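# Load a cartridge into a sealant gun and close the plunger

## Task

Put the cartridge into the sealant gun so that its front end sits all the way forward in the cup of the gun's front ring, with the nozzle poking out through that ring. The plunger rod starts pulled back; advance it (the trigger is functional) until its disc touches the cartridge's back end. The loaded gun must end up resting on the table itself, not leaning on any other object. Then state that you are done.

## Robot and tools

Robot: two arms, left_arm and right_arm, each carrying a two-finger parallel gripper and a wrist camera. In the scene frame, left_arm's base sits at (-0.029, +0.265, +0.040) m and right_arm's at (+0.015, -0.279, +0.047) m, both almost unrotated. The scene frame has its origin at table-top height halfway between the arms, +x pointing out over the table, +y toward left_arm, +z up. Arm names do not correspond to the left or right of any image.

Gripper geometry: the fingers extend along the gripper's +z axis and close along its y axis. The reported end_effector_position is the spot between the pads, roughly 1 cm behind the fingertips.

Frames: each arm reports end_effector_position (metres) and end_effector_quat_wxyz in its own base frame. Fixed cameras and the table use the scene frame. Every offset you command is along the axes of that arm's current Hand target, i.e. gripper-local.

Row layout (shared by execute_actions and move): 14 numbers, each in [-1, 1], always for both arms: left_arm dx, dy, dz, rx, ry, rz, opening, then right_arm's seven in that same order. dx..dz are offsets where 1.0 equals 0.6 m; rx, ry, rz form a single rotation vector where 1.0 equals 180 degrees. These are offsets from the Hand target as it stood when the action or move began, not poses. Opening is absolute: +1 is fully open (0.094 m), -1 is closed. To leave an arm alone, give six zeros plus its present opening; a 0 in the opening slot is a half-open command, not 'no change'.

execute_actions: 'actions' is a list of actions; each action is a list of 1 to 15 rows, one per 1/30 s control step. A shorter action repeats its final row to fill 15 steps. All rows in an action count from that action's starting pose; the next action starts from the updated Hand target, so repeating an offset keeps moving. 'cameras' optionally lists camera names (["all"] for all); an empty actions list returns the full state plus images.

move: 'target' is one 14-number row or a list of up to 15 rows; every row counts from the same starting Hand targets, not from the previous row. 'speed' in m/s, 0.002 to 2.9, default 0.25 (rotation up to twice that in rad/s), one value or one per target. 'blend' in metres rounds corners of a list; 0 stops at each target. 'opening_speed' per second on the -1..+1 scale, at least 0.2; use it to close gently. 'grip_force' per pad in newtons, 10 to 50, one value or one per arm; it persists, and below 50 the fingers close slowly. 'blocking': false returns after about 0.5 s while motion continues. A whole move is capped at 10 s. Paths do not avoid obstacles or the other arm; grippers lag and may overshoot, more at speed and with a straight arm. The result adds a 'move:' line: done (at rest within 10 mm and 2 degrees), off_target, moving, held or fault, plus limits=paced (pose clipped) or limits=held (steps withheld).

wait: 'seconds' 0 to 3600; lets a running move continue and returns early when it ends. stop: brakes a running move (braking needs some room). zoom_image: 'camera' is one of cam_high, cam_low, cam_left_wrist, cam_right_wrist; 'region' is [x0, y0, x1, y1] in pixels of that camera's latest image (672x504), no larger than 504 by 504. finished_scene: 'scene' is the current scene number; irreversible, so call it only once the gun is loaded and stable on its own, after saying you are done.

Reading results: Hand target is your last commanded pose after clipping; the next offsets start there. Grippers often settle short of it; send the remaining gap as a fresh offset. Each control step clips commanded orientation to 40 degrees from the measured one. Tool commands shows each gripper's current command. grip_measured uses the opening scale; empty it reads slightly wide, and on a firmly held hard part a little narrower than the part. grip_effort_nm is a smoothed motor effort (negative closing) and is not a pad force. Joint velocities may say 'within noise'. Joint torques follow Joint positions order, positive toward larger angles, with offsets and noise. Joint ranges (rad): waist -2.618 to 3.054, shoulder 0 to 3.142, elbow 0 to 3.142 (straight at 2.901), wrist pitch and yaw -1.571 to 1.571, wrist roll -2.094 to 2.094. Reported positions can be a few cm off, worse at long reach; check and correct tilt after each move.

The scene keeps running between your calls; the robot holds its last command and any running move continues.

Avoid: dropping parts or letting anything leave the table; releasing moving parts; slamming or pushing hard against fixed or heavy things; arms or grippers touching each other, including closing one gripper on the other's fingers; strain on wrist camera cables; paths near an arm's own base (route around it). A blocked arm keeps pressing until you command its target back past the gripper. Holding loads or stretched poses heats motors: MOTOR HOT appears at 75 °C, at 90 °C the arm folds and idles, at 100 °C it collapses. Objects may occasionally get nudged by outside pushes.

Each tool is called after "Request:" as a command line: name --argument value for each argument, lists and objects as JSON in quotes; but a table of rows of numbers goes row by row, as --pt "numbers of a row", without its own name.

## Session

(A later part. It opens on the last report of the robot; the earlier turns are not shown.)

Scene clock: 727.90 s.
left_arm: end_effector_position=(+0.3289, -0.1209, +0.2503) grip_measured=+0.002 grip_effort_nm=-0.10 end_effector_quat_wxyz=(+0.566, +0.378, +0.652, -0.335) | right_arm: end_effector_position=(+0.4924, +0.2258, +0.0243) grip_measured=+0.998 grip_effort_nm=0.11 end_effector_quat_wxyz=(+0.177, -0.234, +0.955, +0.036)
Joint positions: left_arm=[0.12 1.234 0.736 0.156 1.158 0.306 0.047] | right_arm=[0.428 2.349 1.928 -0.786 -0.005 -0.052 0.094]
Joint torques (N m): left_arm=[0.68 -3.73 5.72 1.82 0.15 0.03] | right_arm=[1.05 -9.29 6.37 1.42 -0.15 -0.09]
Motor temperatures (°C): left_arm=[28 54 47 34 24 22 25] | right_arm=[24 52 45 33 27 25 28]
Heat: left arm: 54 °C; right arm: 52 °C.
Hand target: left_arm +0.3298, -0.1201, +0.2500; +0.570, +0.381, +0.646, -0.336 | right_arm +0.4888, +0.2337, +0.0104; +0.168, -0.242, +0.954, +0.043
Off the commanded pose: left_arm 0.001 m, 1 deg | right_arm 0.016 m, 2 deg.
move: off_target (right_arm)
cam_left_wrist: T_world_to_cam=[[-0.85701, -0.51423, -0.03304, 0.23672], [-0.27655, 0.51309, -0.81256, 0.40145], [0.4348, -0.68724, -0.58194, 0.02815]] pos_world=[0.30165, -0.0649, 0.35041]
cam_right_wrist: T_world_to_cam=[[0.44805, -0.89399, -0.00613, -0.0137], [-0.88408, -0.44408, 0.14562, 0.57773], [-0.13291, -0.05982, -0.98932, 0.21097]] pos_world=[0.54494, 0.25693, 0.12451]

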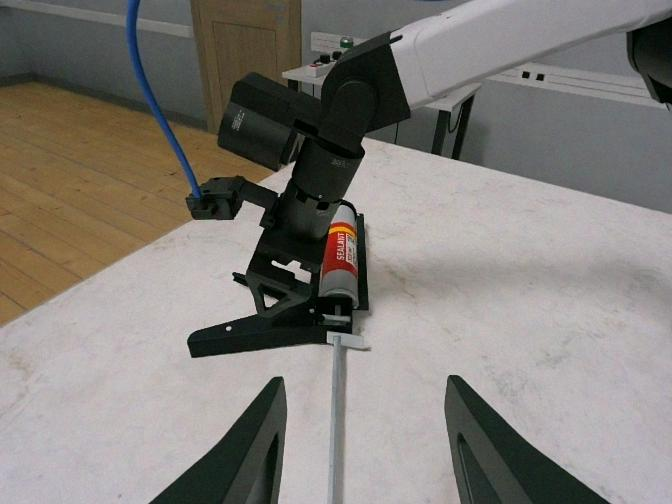

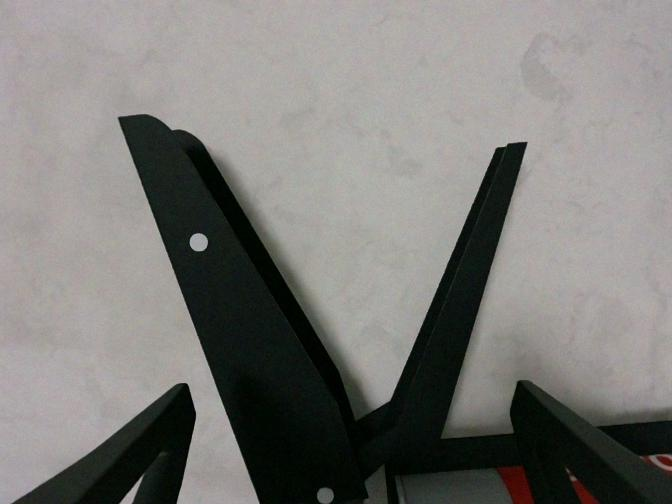

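Request:
move --target '[0,0,0,0,0,0,0, 0.0171,0.0067,0.0469,0,0,0,1]' --speed 0.08 --cameras '["cam_left_wrist","cam_right_wrist"]'

Scene clock: 749.07 s.
left_arm: end_effector_position=(+0.3289, -0.1209, +0.2503) grip_measured=+0.002 grip_effort_nm=-0.10 end_effector_quat_wxyz=(+0.566, +0.378, +0.652, -0.335) | right_arm: end_effector_position=(+0.4904, +0.2322, -0.0038) grip_measured=+0.998 grip_effort_nm=0.10 end_effector_quat_wxyz=(+0.178, -0.240, +0.954, +0.040)
Joint positions: left_arm=[0.12 1.234 0.736 0.156 1.158 0.306 0.047] | right_arm=[0.439 2.379 1.865 -0.69 -0.009 -0.052 0.094]
Joint torques (N m): left_arm=[0.81 -3.73 5.75 1.85 0.15 0.02] | right_arm=[0.81 -9.11 6.32 1.39 -0.08 0]
Motor temperatures (°C): left_arm=[28 48 47 34 24 22 25] | right_arm=[24 59 43 34 27 25 27]
Heat: left arm: 48 °C; right arm: 59 °C.
Hand target: left_arm +0.3298, -0.1201, +0.2500; +0.570, +0.381, +0.646, -0.336 | right_arm +0.4869, +0.2372, -0.0195; +0.169, -0.242, +0.954, +0.043
Off the commanded pose: left_arm 0.001 m, 1 deg | right_arm 0.017 m, 1 deg.
move: off_target (right_arm)
cam_left_wrist: T_world_to_cam=[[-0.85701, -0.51423, -0.03304, 0.23672], [-0.27655, 0.51309, -0.81256, 0.40145], [0.4348, -0.68724, -0.58194, 0.02815]] pos_world=[0.30165, -0.0649, 0.35041]
cam_right_wrist: T_world_to_cam=[[0.45915, -0.88831, -0.00953, -0.01398], [-0.87866, -0.45569, 0.14247, 0.58286], [-0.1309, -0.05704, -0.98975, 0.18165]] pos_world=[0.54233, 0.26355, 0.09661]

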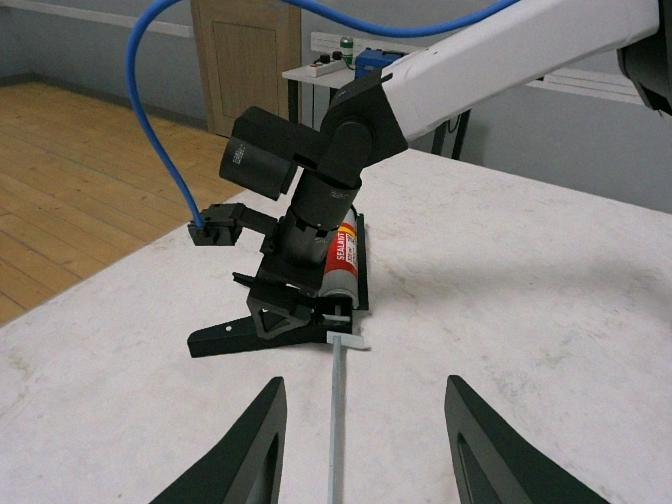

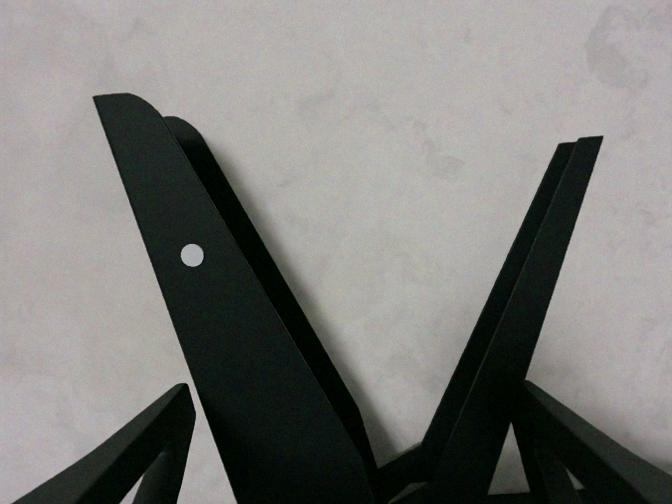

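Request:
move --target '[0,0,0,0,0,0,0, 0.0155,0.0003,-0.0198,0,0,0,1]' --speed 0.08 --cameras '["cam_right_wrist"]'

Scene clock: 774.43 s.
left_arm: end_effector_position=(+0.3289, -0.1209, +0.2503) grip_measured=+0.002 grip_effort_nm=-0.10 end_effector_quat_wxyz=(+0.566, +0.378, +0.652, -0.335) | right_arm: end_effector_position=(+0.4902, +0.2322, -0.0053) grip_measured=+0.998 grip_effort_nm=0.10 end_effector_quat_wxyz=(+0.192, -0.239, +0.951, +0.042)
Joint positions: left_arm=[0.12 1.234 0.736 0.156 1.158 0.306 0.047] | right_arm=[0.44 2.356 1.807 -0.627 -0.008 -0.052 0.094]
Joint torques (N m): left_arm=[0.77 -3.64 5.7 1.83 0.16 0.04] | right_arm=[0.69 -11.66 4.89 0.98 -0.1 -0.01]
Motor temperatures (°C): left_arm=[28 45 46 35 24 22 24] | right_arm=[24 60 43 34 27 25 27]
Heat: left arm: 46 °C; right arm: 60 °C.
Hand target: left_arm +0.3298, -0.1201, +0.2500; +0.570, +0.381, +0.646, -0.336 | right_arm +0.4755, +0.2313, -0.0117; +0.168, -0.243, +0.954, +0.043
Off the commanded pose: left_arm 0.001 m, 1 deg | right_arm 0.016 m, 3 deg.
move: off_target (right_arm)
cam_right_wrist: T_world_to_cam=[[0.45948, -0.88816, -0.00776, -0.01415], [-0.88193, -0.45726, 0.11449, 0.58476], [-0.10523, -0.04576, -0.99339, 0.16488]] pos_world=[0.53958, 0.26237, 0.09673]

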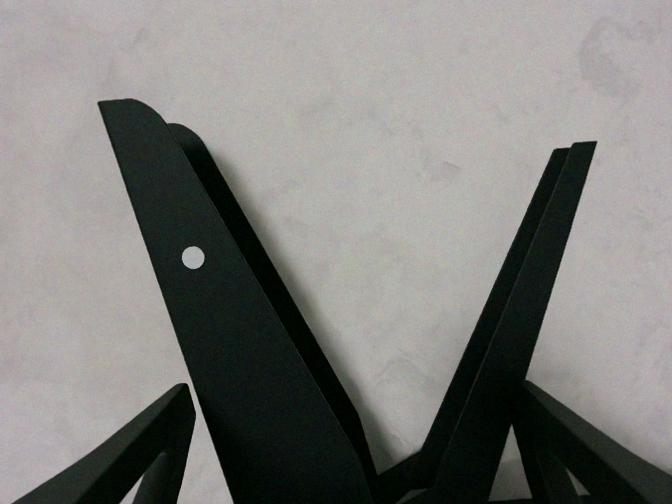

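Request:
move --target '[0,0,0,0,0,0,0, -0.01,0.0,-0.055,0,0,0,1]' --speed 0.1 --cameras '["cam_right_wrist","cam_left_wrist"]'

Request:
zoom_image --camera "cam_left_wrist" --region '[170, 90, 420, 380]'

Scene clock: 783.17 s.
left_arm: end_effector_position=(+0.3289, -0.1209, +0.2503) grip_measured=+0.002 grip_effort_nm=-0.10 end_effector_quat_wxyz=(+0.566, +0.378, +0.652, -0.335) | right_arm: end_effector_position=(+0.4699, +0.2227, +0.0028) grip_measured=+0.998 grip_effort_nm=0.10 end_effector_quat_wxyz=(+0.154, -0.241, +0.958, +0.034)
Joint positions: left_arm=[0.12 1.234 0.736 0.156 1.158 0.306 0.047] | right_arm=[0.44 2.321 1.807 -0.741 -0.008 -0.052 0.094]
Joint torques (N m): left_arm=[0.73 -3.77 5.76 1.84 0.15 0.02] | right_arm=[0.65 -13.55 7.13 1.05 -0.1 -0.02]
Motor temperatures (°C): left_arm=[28 44 46 35 24 22 24] | right_arm=[24 64 43 34 27 25 27]
Heat: left arm: 46 °C; right arm: 64 °C.
Hand target: left_arm +0.3298, -0.1201, +0.2500; +0.570, +0.381, +0.646, -0.336 | right_arm +0.4705, +0.2286, +0.0214; +0.168, -0.243, +0.954, +0.043
Off the commanded pose: left_arm 0.001 m, 1 deg | right_arm 0.020 m, 2 deg.
move: off_target (right_arm)
cam_left_wrist: T_world_to_cam=[[-0.85701, -0.51423, -0.03304, 0.23672], [-0.27655, 0.51309, -0.81256, 0.40145], [0.4348, -0.68724, -0.58194, 0.02815]] pos_world=[0.30165, -0.0649, 0.35041]
cam_right_wrist: T_world_to_cam=[[0.45882, -0.88847, -0.01072, -0.01279], [-0.87102, -0.45212, 0.19212, 0.55509], [-0.17554, -0.07881, -0.98131, 0.21079]] pos_world=[0.52636, 0.25621, 0.10007]
Images, in order (width x height): cam_left_wrist 672x504, cam_right_wrist 672x504.

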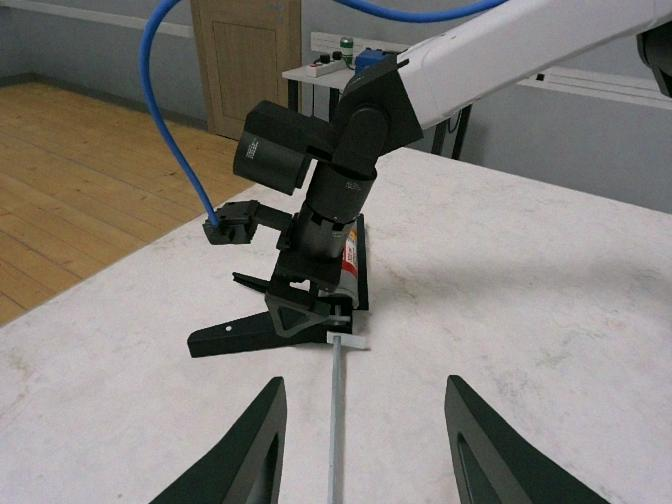

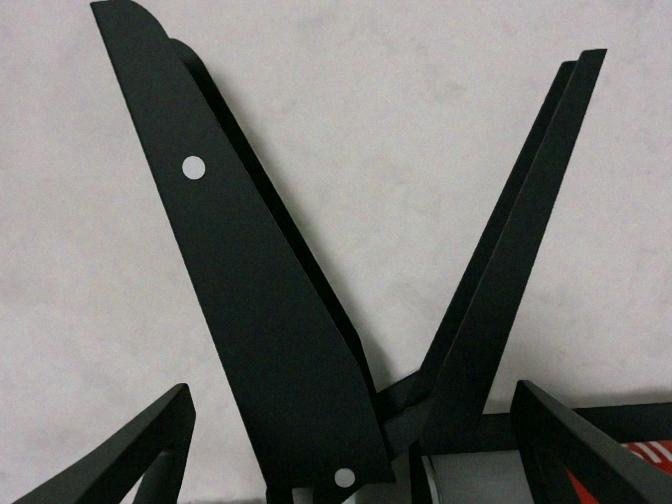

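Scaled by 1.738.

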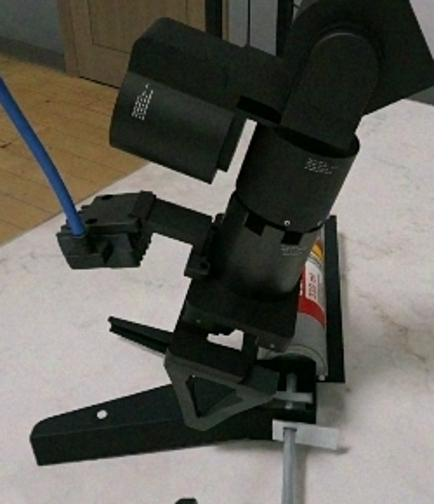

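Request:
move --target '[0,0,0,0,0,0,0, 0.0247,-0.0023,0.0942,0,0,0,1]' --speed 0.08 --cameras '["cam_right_wrist","cam_left_wrist"]'

Scene clock: 795.40 s.
left_arm: end_effector_position=(+0.3289, -0.1209, +0.2503) grip_measured=+0.002 grip_effort_nm=-0.10 end_effector_quat_wxyz=(+0.566, +0.378, +0.652, -0.335) | right_arm: end_effector_position=(+0.4776, +0.2261, -0.0244) grip_measured=+0.998 grip_effort_nm=0.10 end_effector_quat_wxyz=(+0.174, -0.240, +0.954, +0.038)
Joint positions: left_arm=[0.12 1.234 0.736 0.156 1.158 0.306 0.047] | right_arm=[0.44 2.356 1.742 -0.598 -0.008 -0.052 0.094]
Joint torques (N m): left_arm=[0.73 -3.73 5.74 1.84 0.15 0.02] | right_arm=[0.4 -9.07 6.48 1.39 -0.11 -0.04]
Motor temperatures (°C): left_arm=[28 43 46 35 24 22 24] | right_arm=[24 73 43 33 27 25 27]
Heat: left arm: 46 °C; right arm: 73 °C.
Hand target: left_arm +0.3298, -0.1201, +0.2500; +0.570, +0.381, +0.646, -0.336 | right_arm +0.4759, +0.2300, -0.0367; +0.168, -0.243, +0.954, +0.043
Off the commanded pose: left_arm 0.001 m, 1 deg | right_arm 0.013 m, 1 deg.
move: off_target (right_arm)
cam_left_wrist: T_world_to_cam=[[-0.85701, -0.51423, -0.03304, 0.23672], [-0.27655, 0.51309, -0.81256, 0.40145], [0.4348, -0.68724, -0.58194, 0.02815]] pos_world=[0.30165, -0.0649, 0.35041]
cam_right_wrist: T_world_to_cam=[[0.45896, -0.88842, -0.0084, -0.0136], [-0.87771, -0.45485, 0.15081, 0.57141], [-0.1378, -0.06184, -0.98853, 0.16367]] pos_world=[0.53032, 0.25794, 0.0755]
Images, in order (width x height): cam_left_wrist 672x504, cam_right_wrist 672x504.

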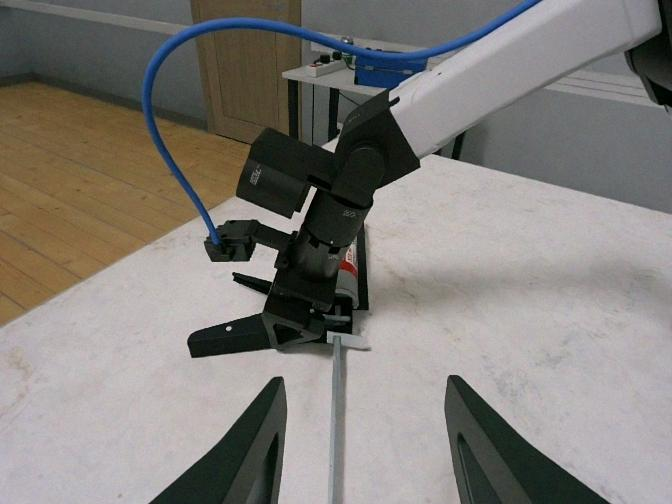

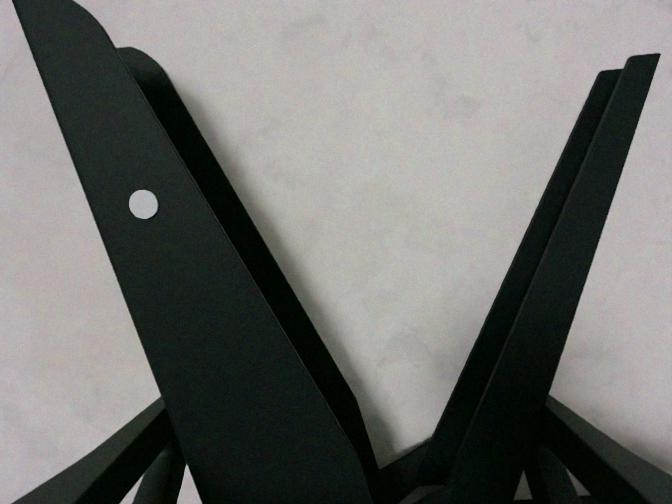

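Request:
move --target '[0,0,0,0,0,0,0, 0,0,0,0,0,0,0.5]' --opening_speed 0.8 --cameras '["cam_right_wrist","cam_left_wrist"]'

Request:
zoom_image --camera "cam_left_wrist" --region '[170, 190, 420, 500]'

Scene clock: 800.73 s.
left_arm: end_effector_position=(+0.3289, -0.1209, +0.2503) grip_measured=+0.002 grip_effort_nm=-0.10 end_effector_quat_wxyz=(+0.566, +0.378, +0.652, -0.335) | right_arm: end_effector_position=(+0.4822, +0.2282, -0.0235) grip_measured=+0.506 grip_effort_nm=-0.29 end_effector_quat_wxyz=(+0.184, -0.242, +0.952, +0.039)
Joint positions: left_arm=[0.12 1.234 0.736 0.156 1.158 0.306 0.047] | right_arm=[0.44 2.359 1.742 -0.575 -0.007 -0.057 0.071]
Joint torques (N m): left_arm=[0.79 -3.71 5.82 1.83 0.13 0.01] | right_arm=[0.42 -9.09 6.6 1.21 -0.15 0.01]
Motor temperatures (°C): left_arm=[28 42 46 35 25 22 24] | right_arm=[24 71 43 33 27 25 27]
Heat: left arm: 46 °C; right arm: 71 °C.
Hand target: left_arm +0.3298, -0.1201, +0.2500; +0.570, +0.381, +0.646, -0.336 | right_arm +0.4760, +0.2300, -0.0367; +0.168, -0.243, +0.954, +0.043
Off the commanded pose: left_arm 0.001 m, 1 deg | right_arm 0.015 m, 2 deg.
move: done
cam_left_wrist: T_world_to_cam=[[-0.85701, -0.51423, -0.03304, 0.23672], [-0.27655, 0.51309, -0.81256, 0.40145], [0.4348, -0.68724, -0.58194, 0.02815]] pos_world=[0.30165, -0.0649, 0.35041]
cam_right_wrist: T_world_to_cam=[[0.46309, -0.88629, -0.00543, -0.01625], [-0.87844, -0.45979, 0.13012, 0.57723], [-0.11782, -0.05549, -0.99148, 0.15413]] pos_world=[0.53275, 0.25956, 0.07762]
Images, in order (width x height): cam_left_wrist 672x504, cam_right_wrist 672x504.

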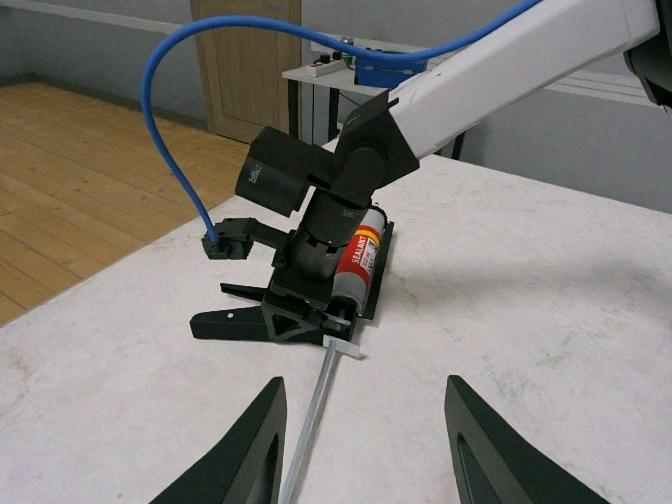

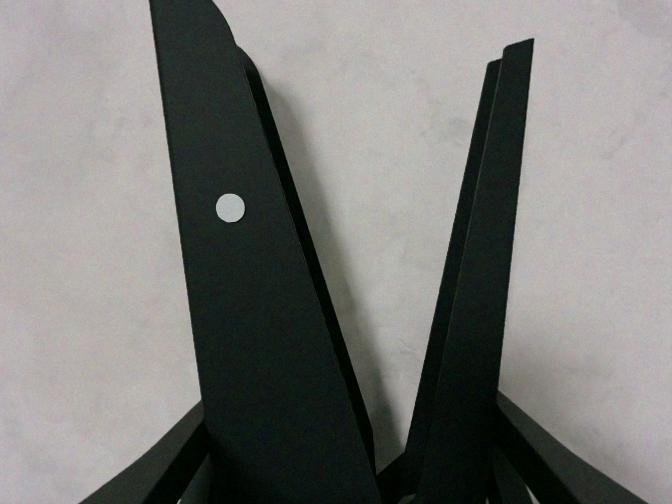

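Scaled by 1.626.

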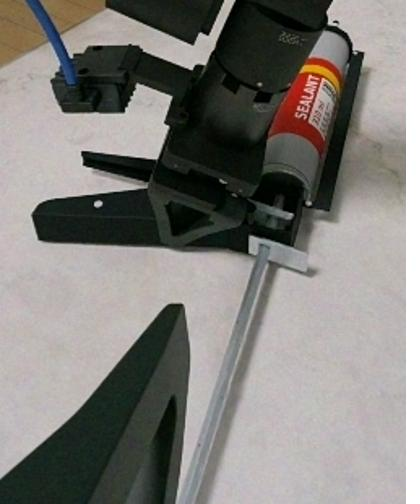

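Request:
move --pt "0 0 0 0 0 0 0 0 0 0 0 0 0 0.4" --pt "0 0 0 0 0 0 0 0 0 0 0 0 0 1" --pt "0 0 0 0 0 0 0 0 0 0 0 0 0 0.4" --opening_speed 0.8 --cameras '["cam_right_wrist","cam_left_wrist"]'

Request:
zoom_image --camera "cam_left_wrist" --region '[170, 190, 420, 500]'

Scene clock: 808.30 s.
left_arm: end_effector_position=(+0.3289, -0.1209, +0.2503) grip_measured=+0.002 grip_effort_nm=-0.10 end_effector_quat_wxyz=(+0.566, +0.378, +0.652, -0.335) | right_arm: end_effector_position=(+0.4815, +0.2278, -0.0242) grip_measured=+0.562 grip_effort_nm=-1.04 end_effector_quat_wxyz=(+0.183, -0.242, +0.952, +0.039)
Joint positions: left_arm=[0.12 1.234 0.736 0.156 1.158 0.306 0.047] | right_arm=[0.44 2.36 1.742 -0.578 -0.007 -0.057 0.073]
Joint torques (N m): left_arm=[0.76 -3.77 5.76 1.82 0.15 0.01] | right_arm=[0.42 -9.32 6.53 1.17 -0.13 0.02]
Motor temperatures (°C): left_arm=[28 42 46 35 25 22 24] | right_arm=[24 69 43 33 27 25 27]
Heat: left arm: 46 °C; right arm: 69 °C.
Hand target: left_arm +0.3298, -0.1201, +0.2500; +0.570, +0.381, +0.646, -0.336 | right_arm +0.4760, +0.2300, -0.0367; +0.169, -0.242, +0.954, +0.043
Off the commanded pose: left_arm 0.001 m, 1 deg | right_arm 0.014 m, 2 deg.
move: done; target 2's new opening was sent with right_arm's hand 0.015 m and 2 deg from that target; target 3's new opening was sent with right_arm's hand 0.013 m and 1 deg from that target
cam_left_wrist: T_world_to_cam=[[-0.85701, -0.51423, -0.03304, 0.23672], [-0.27655, 0.51309, -0.81256, 0.40145], [0.4348, -0.68724, -0.58194, 0.02815]] pos_world=[0.30165, -0.0649, 0.35041]
cam_right_wrist: T_world_to_cam=[[0.46294, -0.88637, -0.00525, -0.01621], [-0.87807, -0.4594, 0.13392, 0.5764], [-0.12112, -0.05739, -0.99098, 0.1554]] pos_world=[0.53245, 0.25935, 0.07672]
Images, in order (width x height): cam_left_wrist 672x504, cam_right_wrist 672x504.

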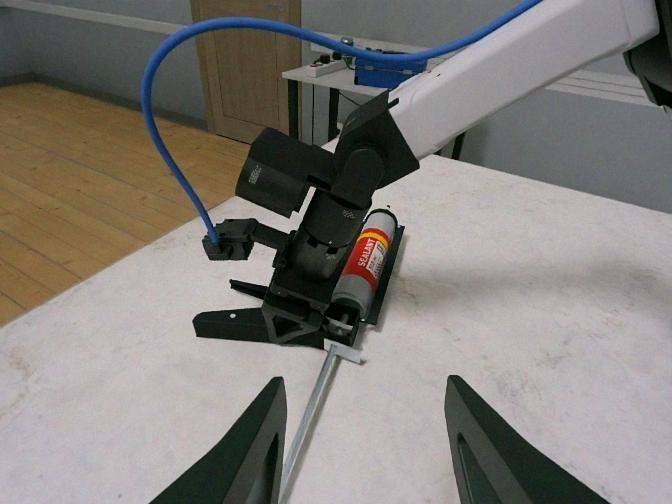

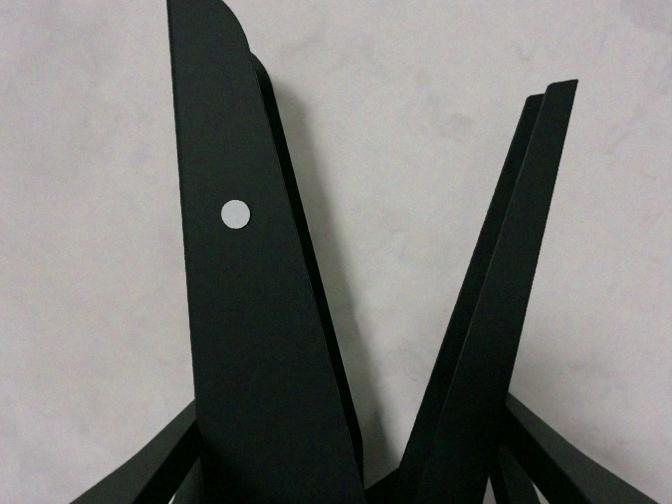

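Scaled by 1.626.

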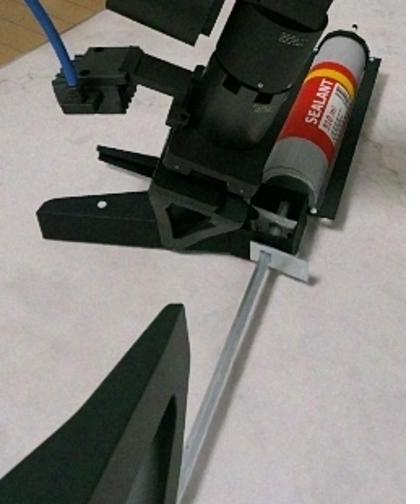

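Request:
move --pt "0 0 0 0 0 0 0 0 0 0 0 0 0 1" --pt "0 0 0 0 0 0 0 -0.0068 0 -0.02 0 0 0 1" --pt "0 0 0 0 0 0 0 -0.068 0 -0.1875 0 0 0 1" --speed 0.12 --opening_speed 0.8 --cameras '["cam_right_wrist","cam_left_wrist"]'

Request:
zoom_image --camera "cam_left_wrist" --region '[200, 170, 420, 390]'

Scene clock: 819.57 s.
left_arm: end_effector_position=(+0.3289, -0.1209, +0.2503) grip_measured=+0.002 grip_effort_nm=-0.10 end_effector_quat_wxyz=(+0.566, +0.378, +0.652, -0.335) | right_arm: end_effector_position=(+0.4731, +0.2239, +0.0639) grip_measured=+0.998 grip_effort_nm=0.10 end_effector_quat_wxyz=(+0.151, -0.242, +0.958, +0.033)
Joint positions: left_arm=[0.12 1.234 0.736 0.156 1.158 0.306 0.047] | right_arm=[0.44 2.299 2.017 -0.979 -0.007 -0.055 0.094]
Joint torques (N m): left_arm=[0.77 -3.66 5.81 1.82 0.15 0.01] | right_arm=[0.4 -12.62 9.28 1.02 -0.12 -0.01]
Motor temperatures (°C): left_arm=[28 42 46 35 25 22 24] | right_arm=[23 69 43 33 27 25 28]
Heat: left arm: 46 °C; right arm: 69 °C.
Hand target: left_arm +0.3298, -0.1201, +0.2500; +0.570, +0.381, +0.646, -0.336 | right_arm +0.4759, +0.2298, +0.0830; +0.169, -0.242, +0.954, +0.043
Off the commanded pose: left_arm 0.001 m, 1 deg | right_arm 0.020 m, 2 deg.
move: off_target (right_arm)
cam_left_wrist: T_world_to_cam=[[-0.85701, -0.51423, -0.03304, 0.23672], [-0.27655, 0.51309, -0.81256, 0.40145], [0.4348, -0.68724, -0.58194, 0.02815]] pos_world=[0.30165, -0.0649, 0.35041]
cam_right_wrist: T_world_to_cam=[[0.46127, -0.88722, -0.00847, -0.01413], [-0.86889, -0.45363, 0.19814, 0.54557], [-0.17964, -0.08404, -0.98014, 0.27443]] pos_world=[0.52985, 0.25801, 0.16076]
Images, in order (width x height): cam_left_wrist 672x504, cam_right_wrist 672x504.

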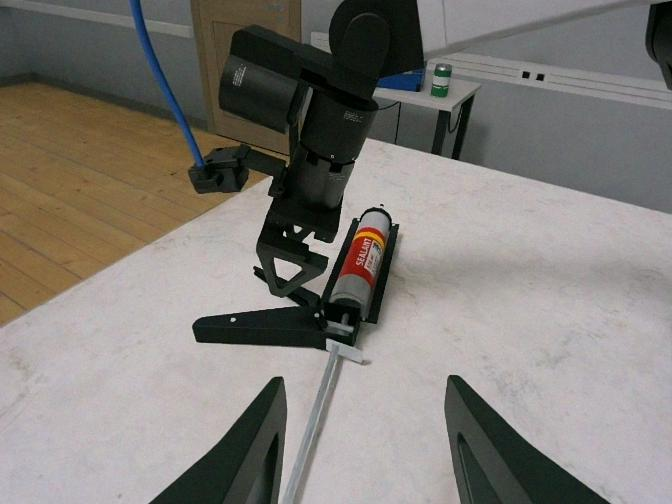

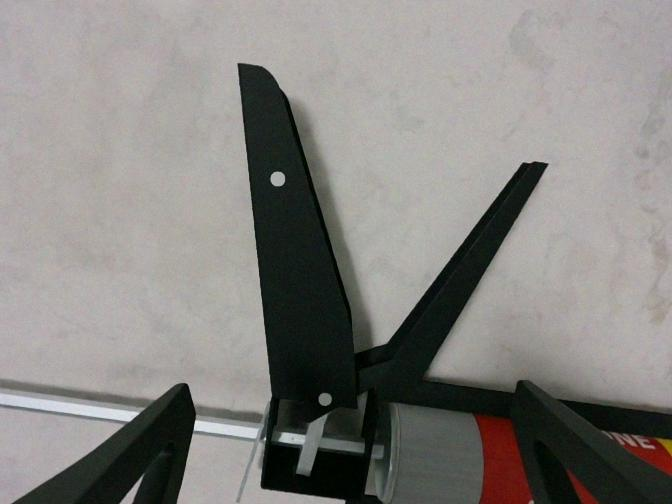

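Scaled by 2.291.

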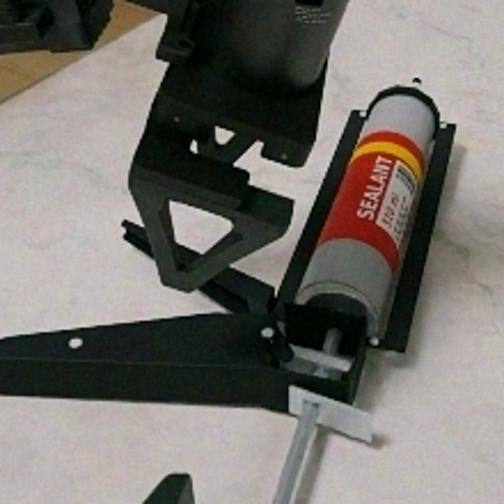

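Request:
move --target '[0,0,0,0,0,0,0, 0.113,-0.165,-0.077,0,0,0,1]' --cameras '["cam_right_wrist","cam_left_wrist","cam_low"]'

Request:
zoom_image --camera "cam_right_wrist" --region '[100, 150, 400, 400]'

Request:
zoom_image --camera "cam_right_wrist" --region '[380, 150, 660, 400]'

Scene clock: 827.07 s.
left_arm: end_effector_position=(+0.3289, -0.1209, +0.2503) grip_measured=+0.002 grip_effort_nm=-0.10 end_effector_quat_wxyz=(+0.566, +0.378, +0.652, -0.335) | right_arm: end_effector_position=(+0.4512, +0.1034, +0.0901) grip_measured=+0.998 grip_effort_nm=0.10 end_effector_quat_wxyz=(+0.148, -0.239, +0.959, +0.035)
Joint positions: left_arm=[0.12 1.234 0.736 0.156 1.158 0.306 0.047] | right_arm=[0.193 2.042 1.715 -0.95 -0.085 -0.283 0.094]
Joint torques (N m): left_arm=[0.73 -3.74 5.74 1.83 0.14 0.04] | right_arm=[-0.39 -11.48 6.22 1.27 -0.31 -0.16]
Motor temperatures (°C): left_arm=[28 41 46 35 25 22 24] | right_arm=[23 73 44 33 27 25 28]
Heat: left arm: 46 °C; right arm: 73 °C.
Hand target: left_arm +0.3298, -0.1201, +0.2500; +0.570, +0.381, +0.646, -0.336 | right_arm +0.4532, +0.1047, +0.1030; +0.168, -0.242, +0.954, +0.043
Off the commanded pose: left_arm 0.001 m, 1 deg | right_arm 0.013 m, 3 deg.
move: off_target (right_arm)
cam_left_wrist: T_world_to_cam=[[-0.85701, -0.51423, -0.03304, 0.23672], [-0.27655, 0.51309, -0.81256, 0.40145], [0.4348, -0.68724, -0.58194, 0.02815]] pos_world=[0.30165, -0.0649, 0.35041]
cam_right_wrist: T_world_to_cam=[[0.45582, -0.88993, -0.01601, -0.10734], [-0.87007, -0.4493, 0.20274, 0.4664], [-0.18762, -0.07848, -0.9791, 0.28897]] pos_world=[0.50894, 0.13671, 0.18666]
Images, in order (width x height): cam_low 672x504, cam_left_wrist 672x504, cam_right_wrist 672x504.

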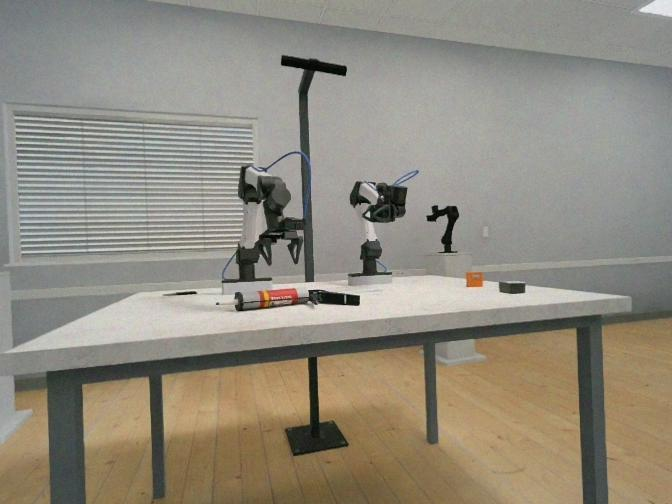

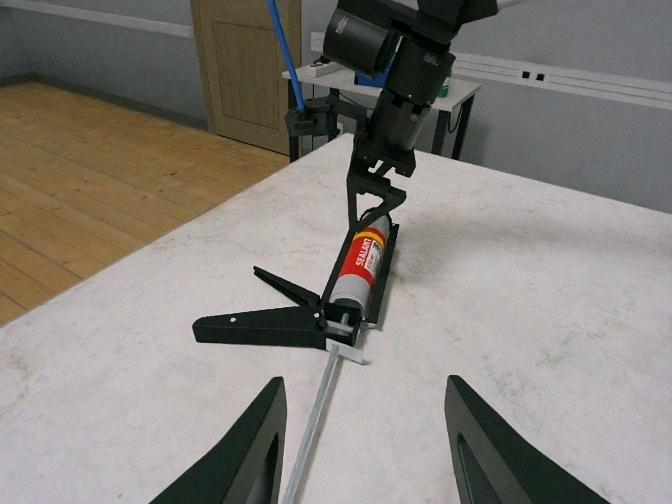

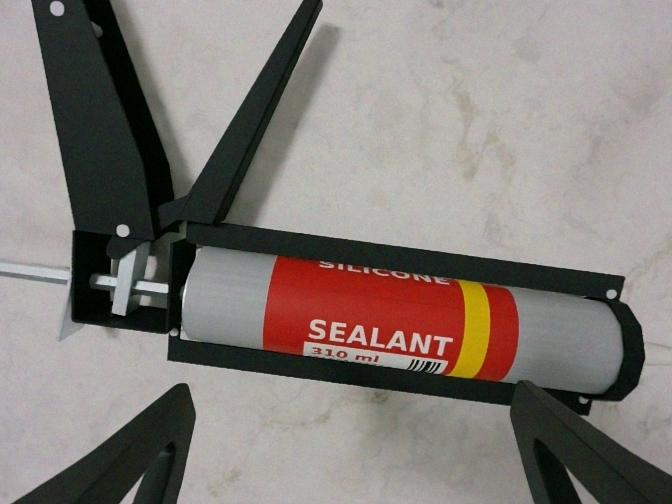

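Scaled by 1.680.

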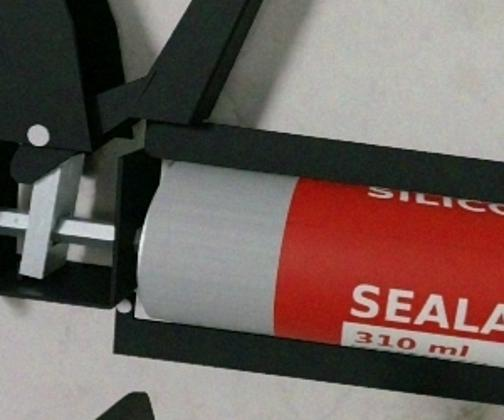

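Scaled by 1.800.

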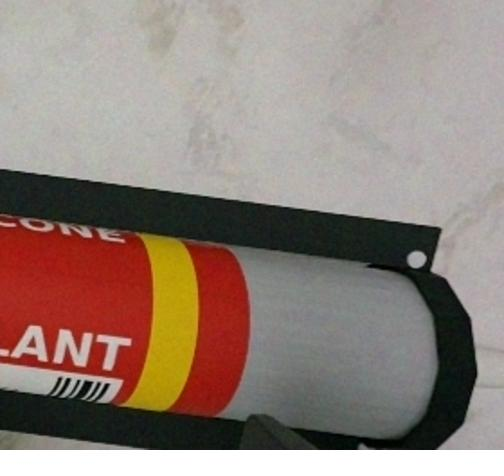

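Request:
move --target '[0,0,0,0,0,0,0, 0.018,0.088,0.045,0,0,0,1]' --cameras '["cam_right_wrist"]'

Request:
zoom_image --camera "cam_right_wrist" --region '[180, 200, 480, 470]'

Scene clock: 836.33 s.
left_arm: end_effector_position=(+0.3289, -0.1209, +0.2503) grip_measured=+0.002 grip_effort_nm=-0.10 end_effector_quat_wxyz=(+0.566, +0.378, +0.652, -0.335) | right_arm: end_effector_position=(+0.4240, +0.1512, +0.0631) grip_measured=+0.998 grip_effort_nm=0.10 end_effector_quat_wxyz=(+0.149, -0.247, +0.956, +0.047)
Joint positions: left_arm=[0.12 1.234 0.736 0.156 1.158 0.306 0.047] | right_arm=[0.314 1.997 1.538 -0.806 -0.074 -0.181 0.094]
Joint torques (N m): left_arm=[0.66 -3.78 5.75 1.82 0.15 0.02] | right_arm=[0.12 -10.88 6.11 1.28 0.08 0.05]
Motor temperatures (°C): left_arm=[28 41 46 35 25 22 24] | right_arm=[23 74 43 33 27 25 27]
Heat: left arm: 46 °C; right arm: 74 °C.
Hand target: left_arm +0.3298, -0.1201, +0.2500; +0.570, +0.381, +0.646, -0.336 | right_arm +0.4273, +0.1507, +0.0741; +0.169, -0.242, +0.954, +0.043
Off the commanded pose: left_arm 0.001 m, 1 deg | right_arm 0.011 m, 2 deg.
move: off_target (right_arm)
cam_right_wrist: T_world_to_cam=[[0.47351, -0.88012, -0.0344, -0.06058], [-0.86066, -0.47063, 0.19434, 0.46945], [-0.18723, -0.06241, -0.98033, 0.25857]] pos_world=[0.48113, 0.18376, 0.16017]

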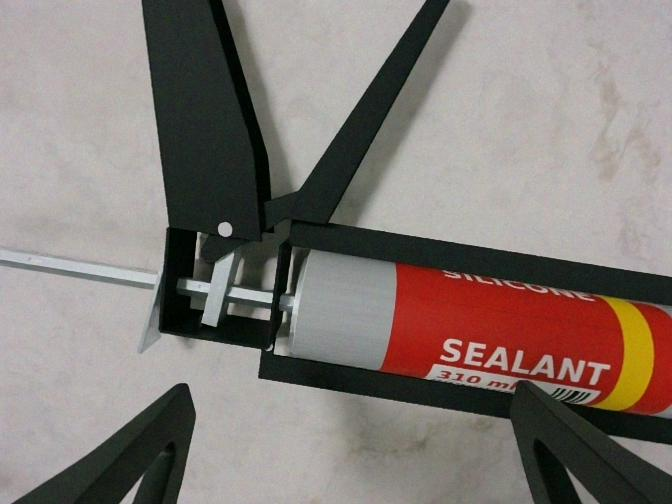

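Scaled by 1.680.

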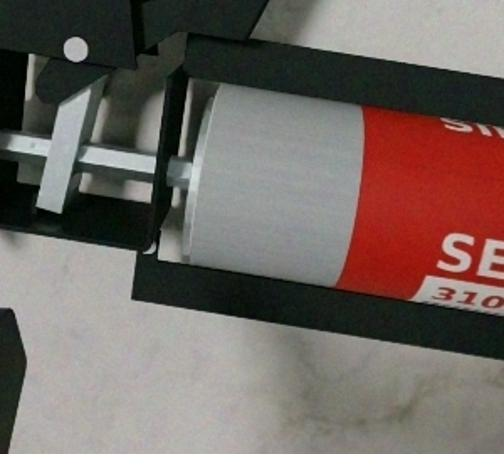

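Request:
move --target '[0,0,0,0,0,0,0, 0.006,-0.2,-0.002,0,0,0,1]' --cameras '["cam_right_wrist"]'

Request:
zoom_image --camera "cam_right_wrist" --region '[300, 150, 600, 420]'

Scene clock: 845.80 s.
left_arm: end_effector_position=(+0.3289, -0.1209, +0.2503) grip_measured=+0.002 grip_effort_nm=-0.10 end_effector_quat_wxyz=(+0.566, +0.378, +0.652, -0.335) | right_arm: end_effector_position=(+0.4777, +0.0408, +0.0775) grip_measured=+0.998 grip_effort_nm=0.10 end_effector_quat_wxyz=(+0.171, -0.238, +0.956, +0.033)
Joint positions: left_arm=[0.12 1.234 0.736 0.156 1.158 0.306 0.047] | right_arm=[0.037 2.086 1.719 -0.879 -0.134 -0.429 0.094]
Joint torques (N m): left_arm=[0.75 -3.73 5.76 1.83 0.13 0.02] | right_arm=[-0.13 -7.61 9.26 1.02 -0.35 -0.18]
Motor temperatures (°C): left_arm=[28 41 46 36 25 22 24] | right_arm=[23 73 43 33 27 25 27]
Heat: left arm: 46 °C; right arm: 73 °C.
Hand target: left_arm +0.3298, -0.1201, +0.2500; +0.570, +0.381, +0.646, -0.336 | right_arm +0.4812, +0.0435, +0.0739; +0.169, -0.242, +0.954, +0.043
Off the commanded pose: left_arm 0.001 m, 1 deg | right_arm 0.006 m, 1 deg.
move: done
cam_right_wrist: T_world_to_cam=[[0.45295, -0.89153, -0.00166, -0.175], [-0.88001, -0.4474, 0.15945, 0.47194], [-0.14289, -0.07076, -0.9872, 0.25571]] pos_world=[0.53112, 0.07322, 0.17689]

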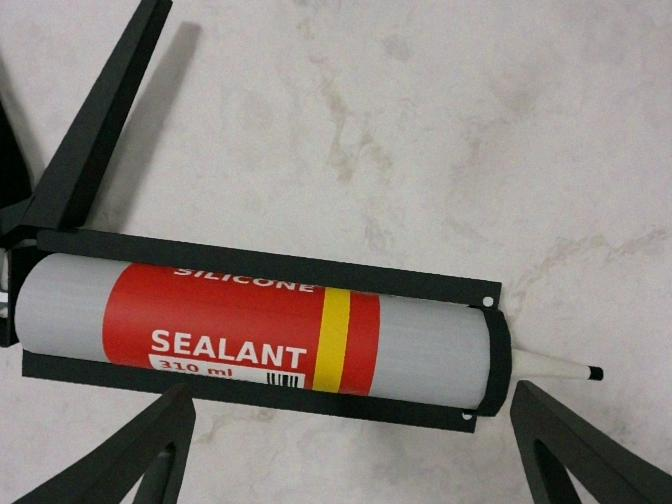

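Scaled by 1.680.

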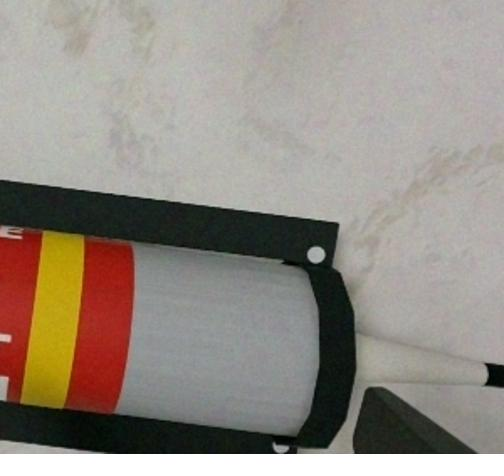

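Request:
finished_scene --scene 1

The scene is finished: the task was done.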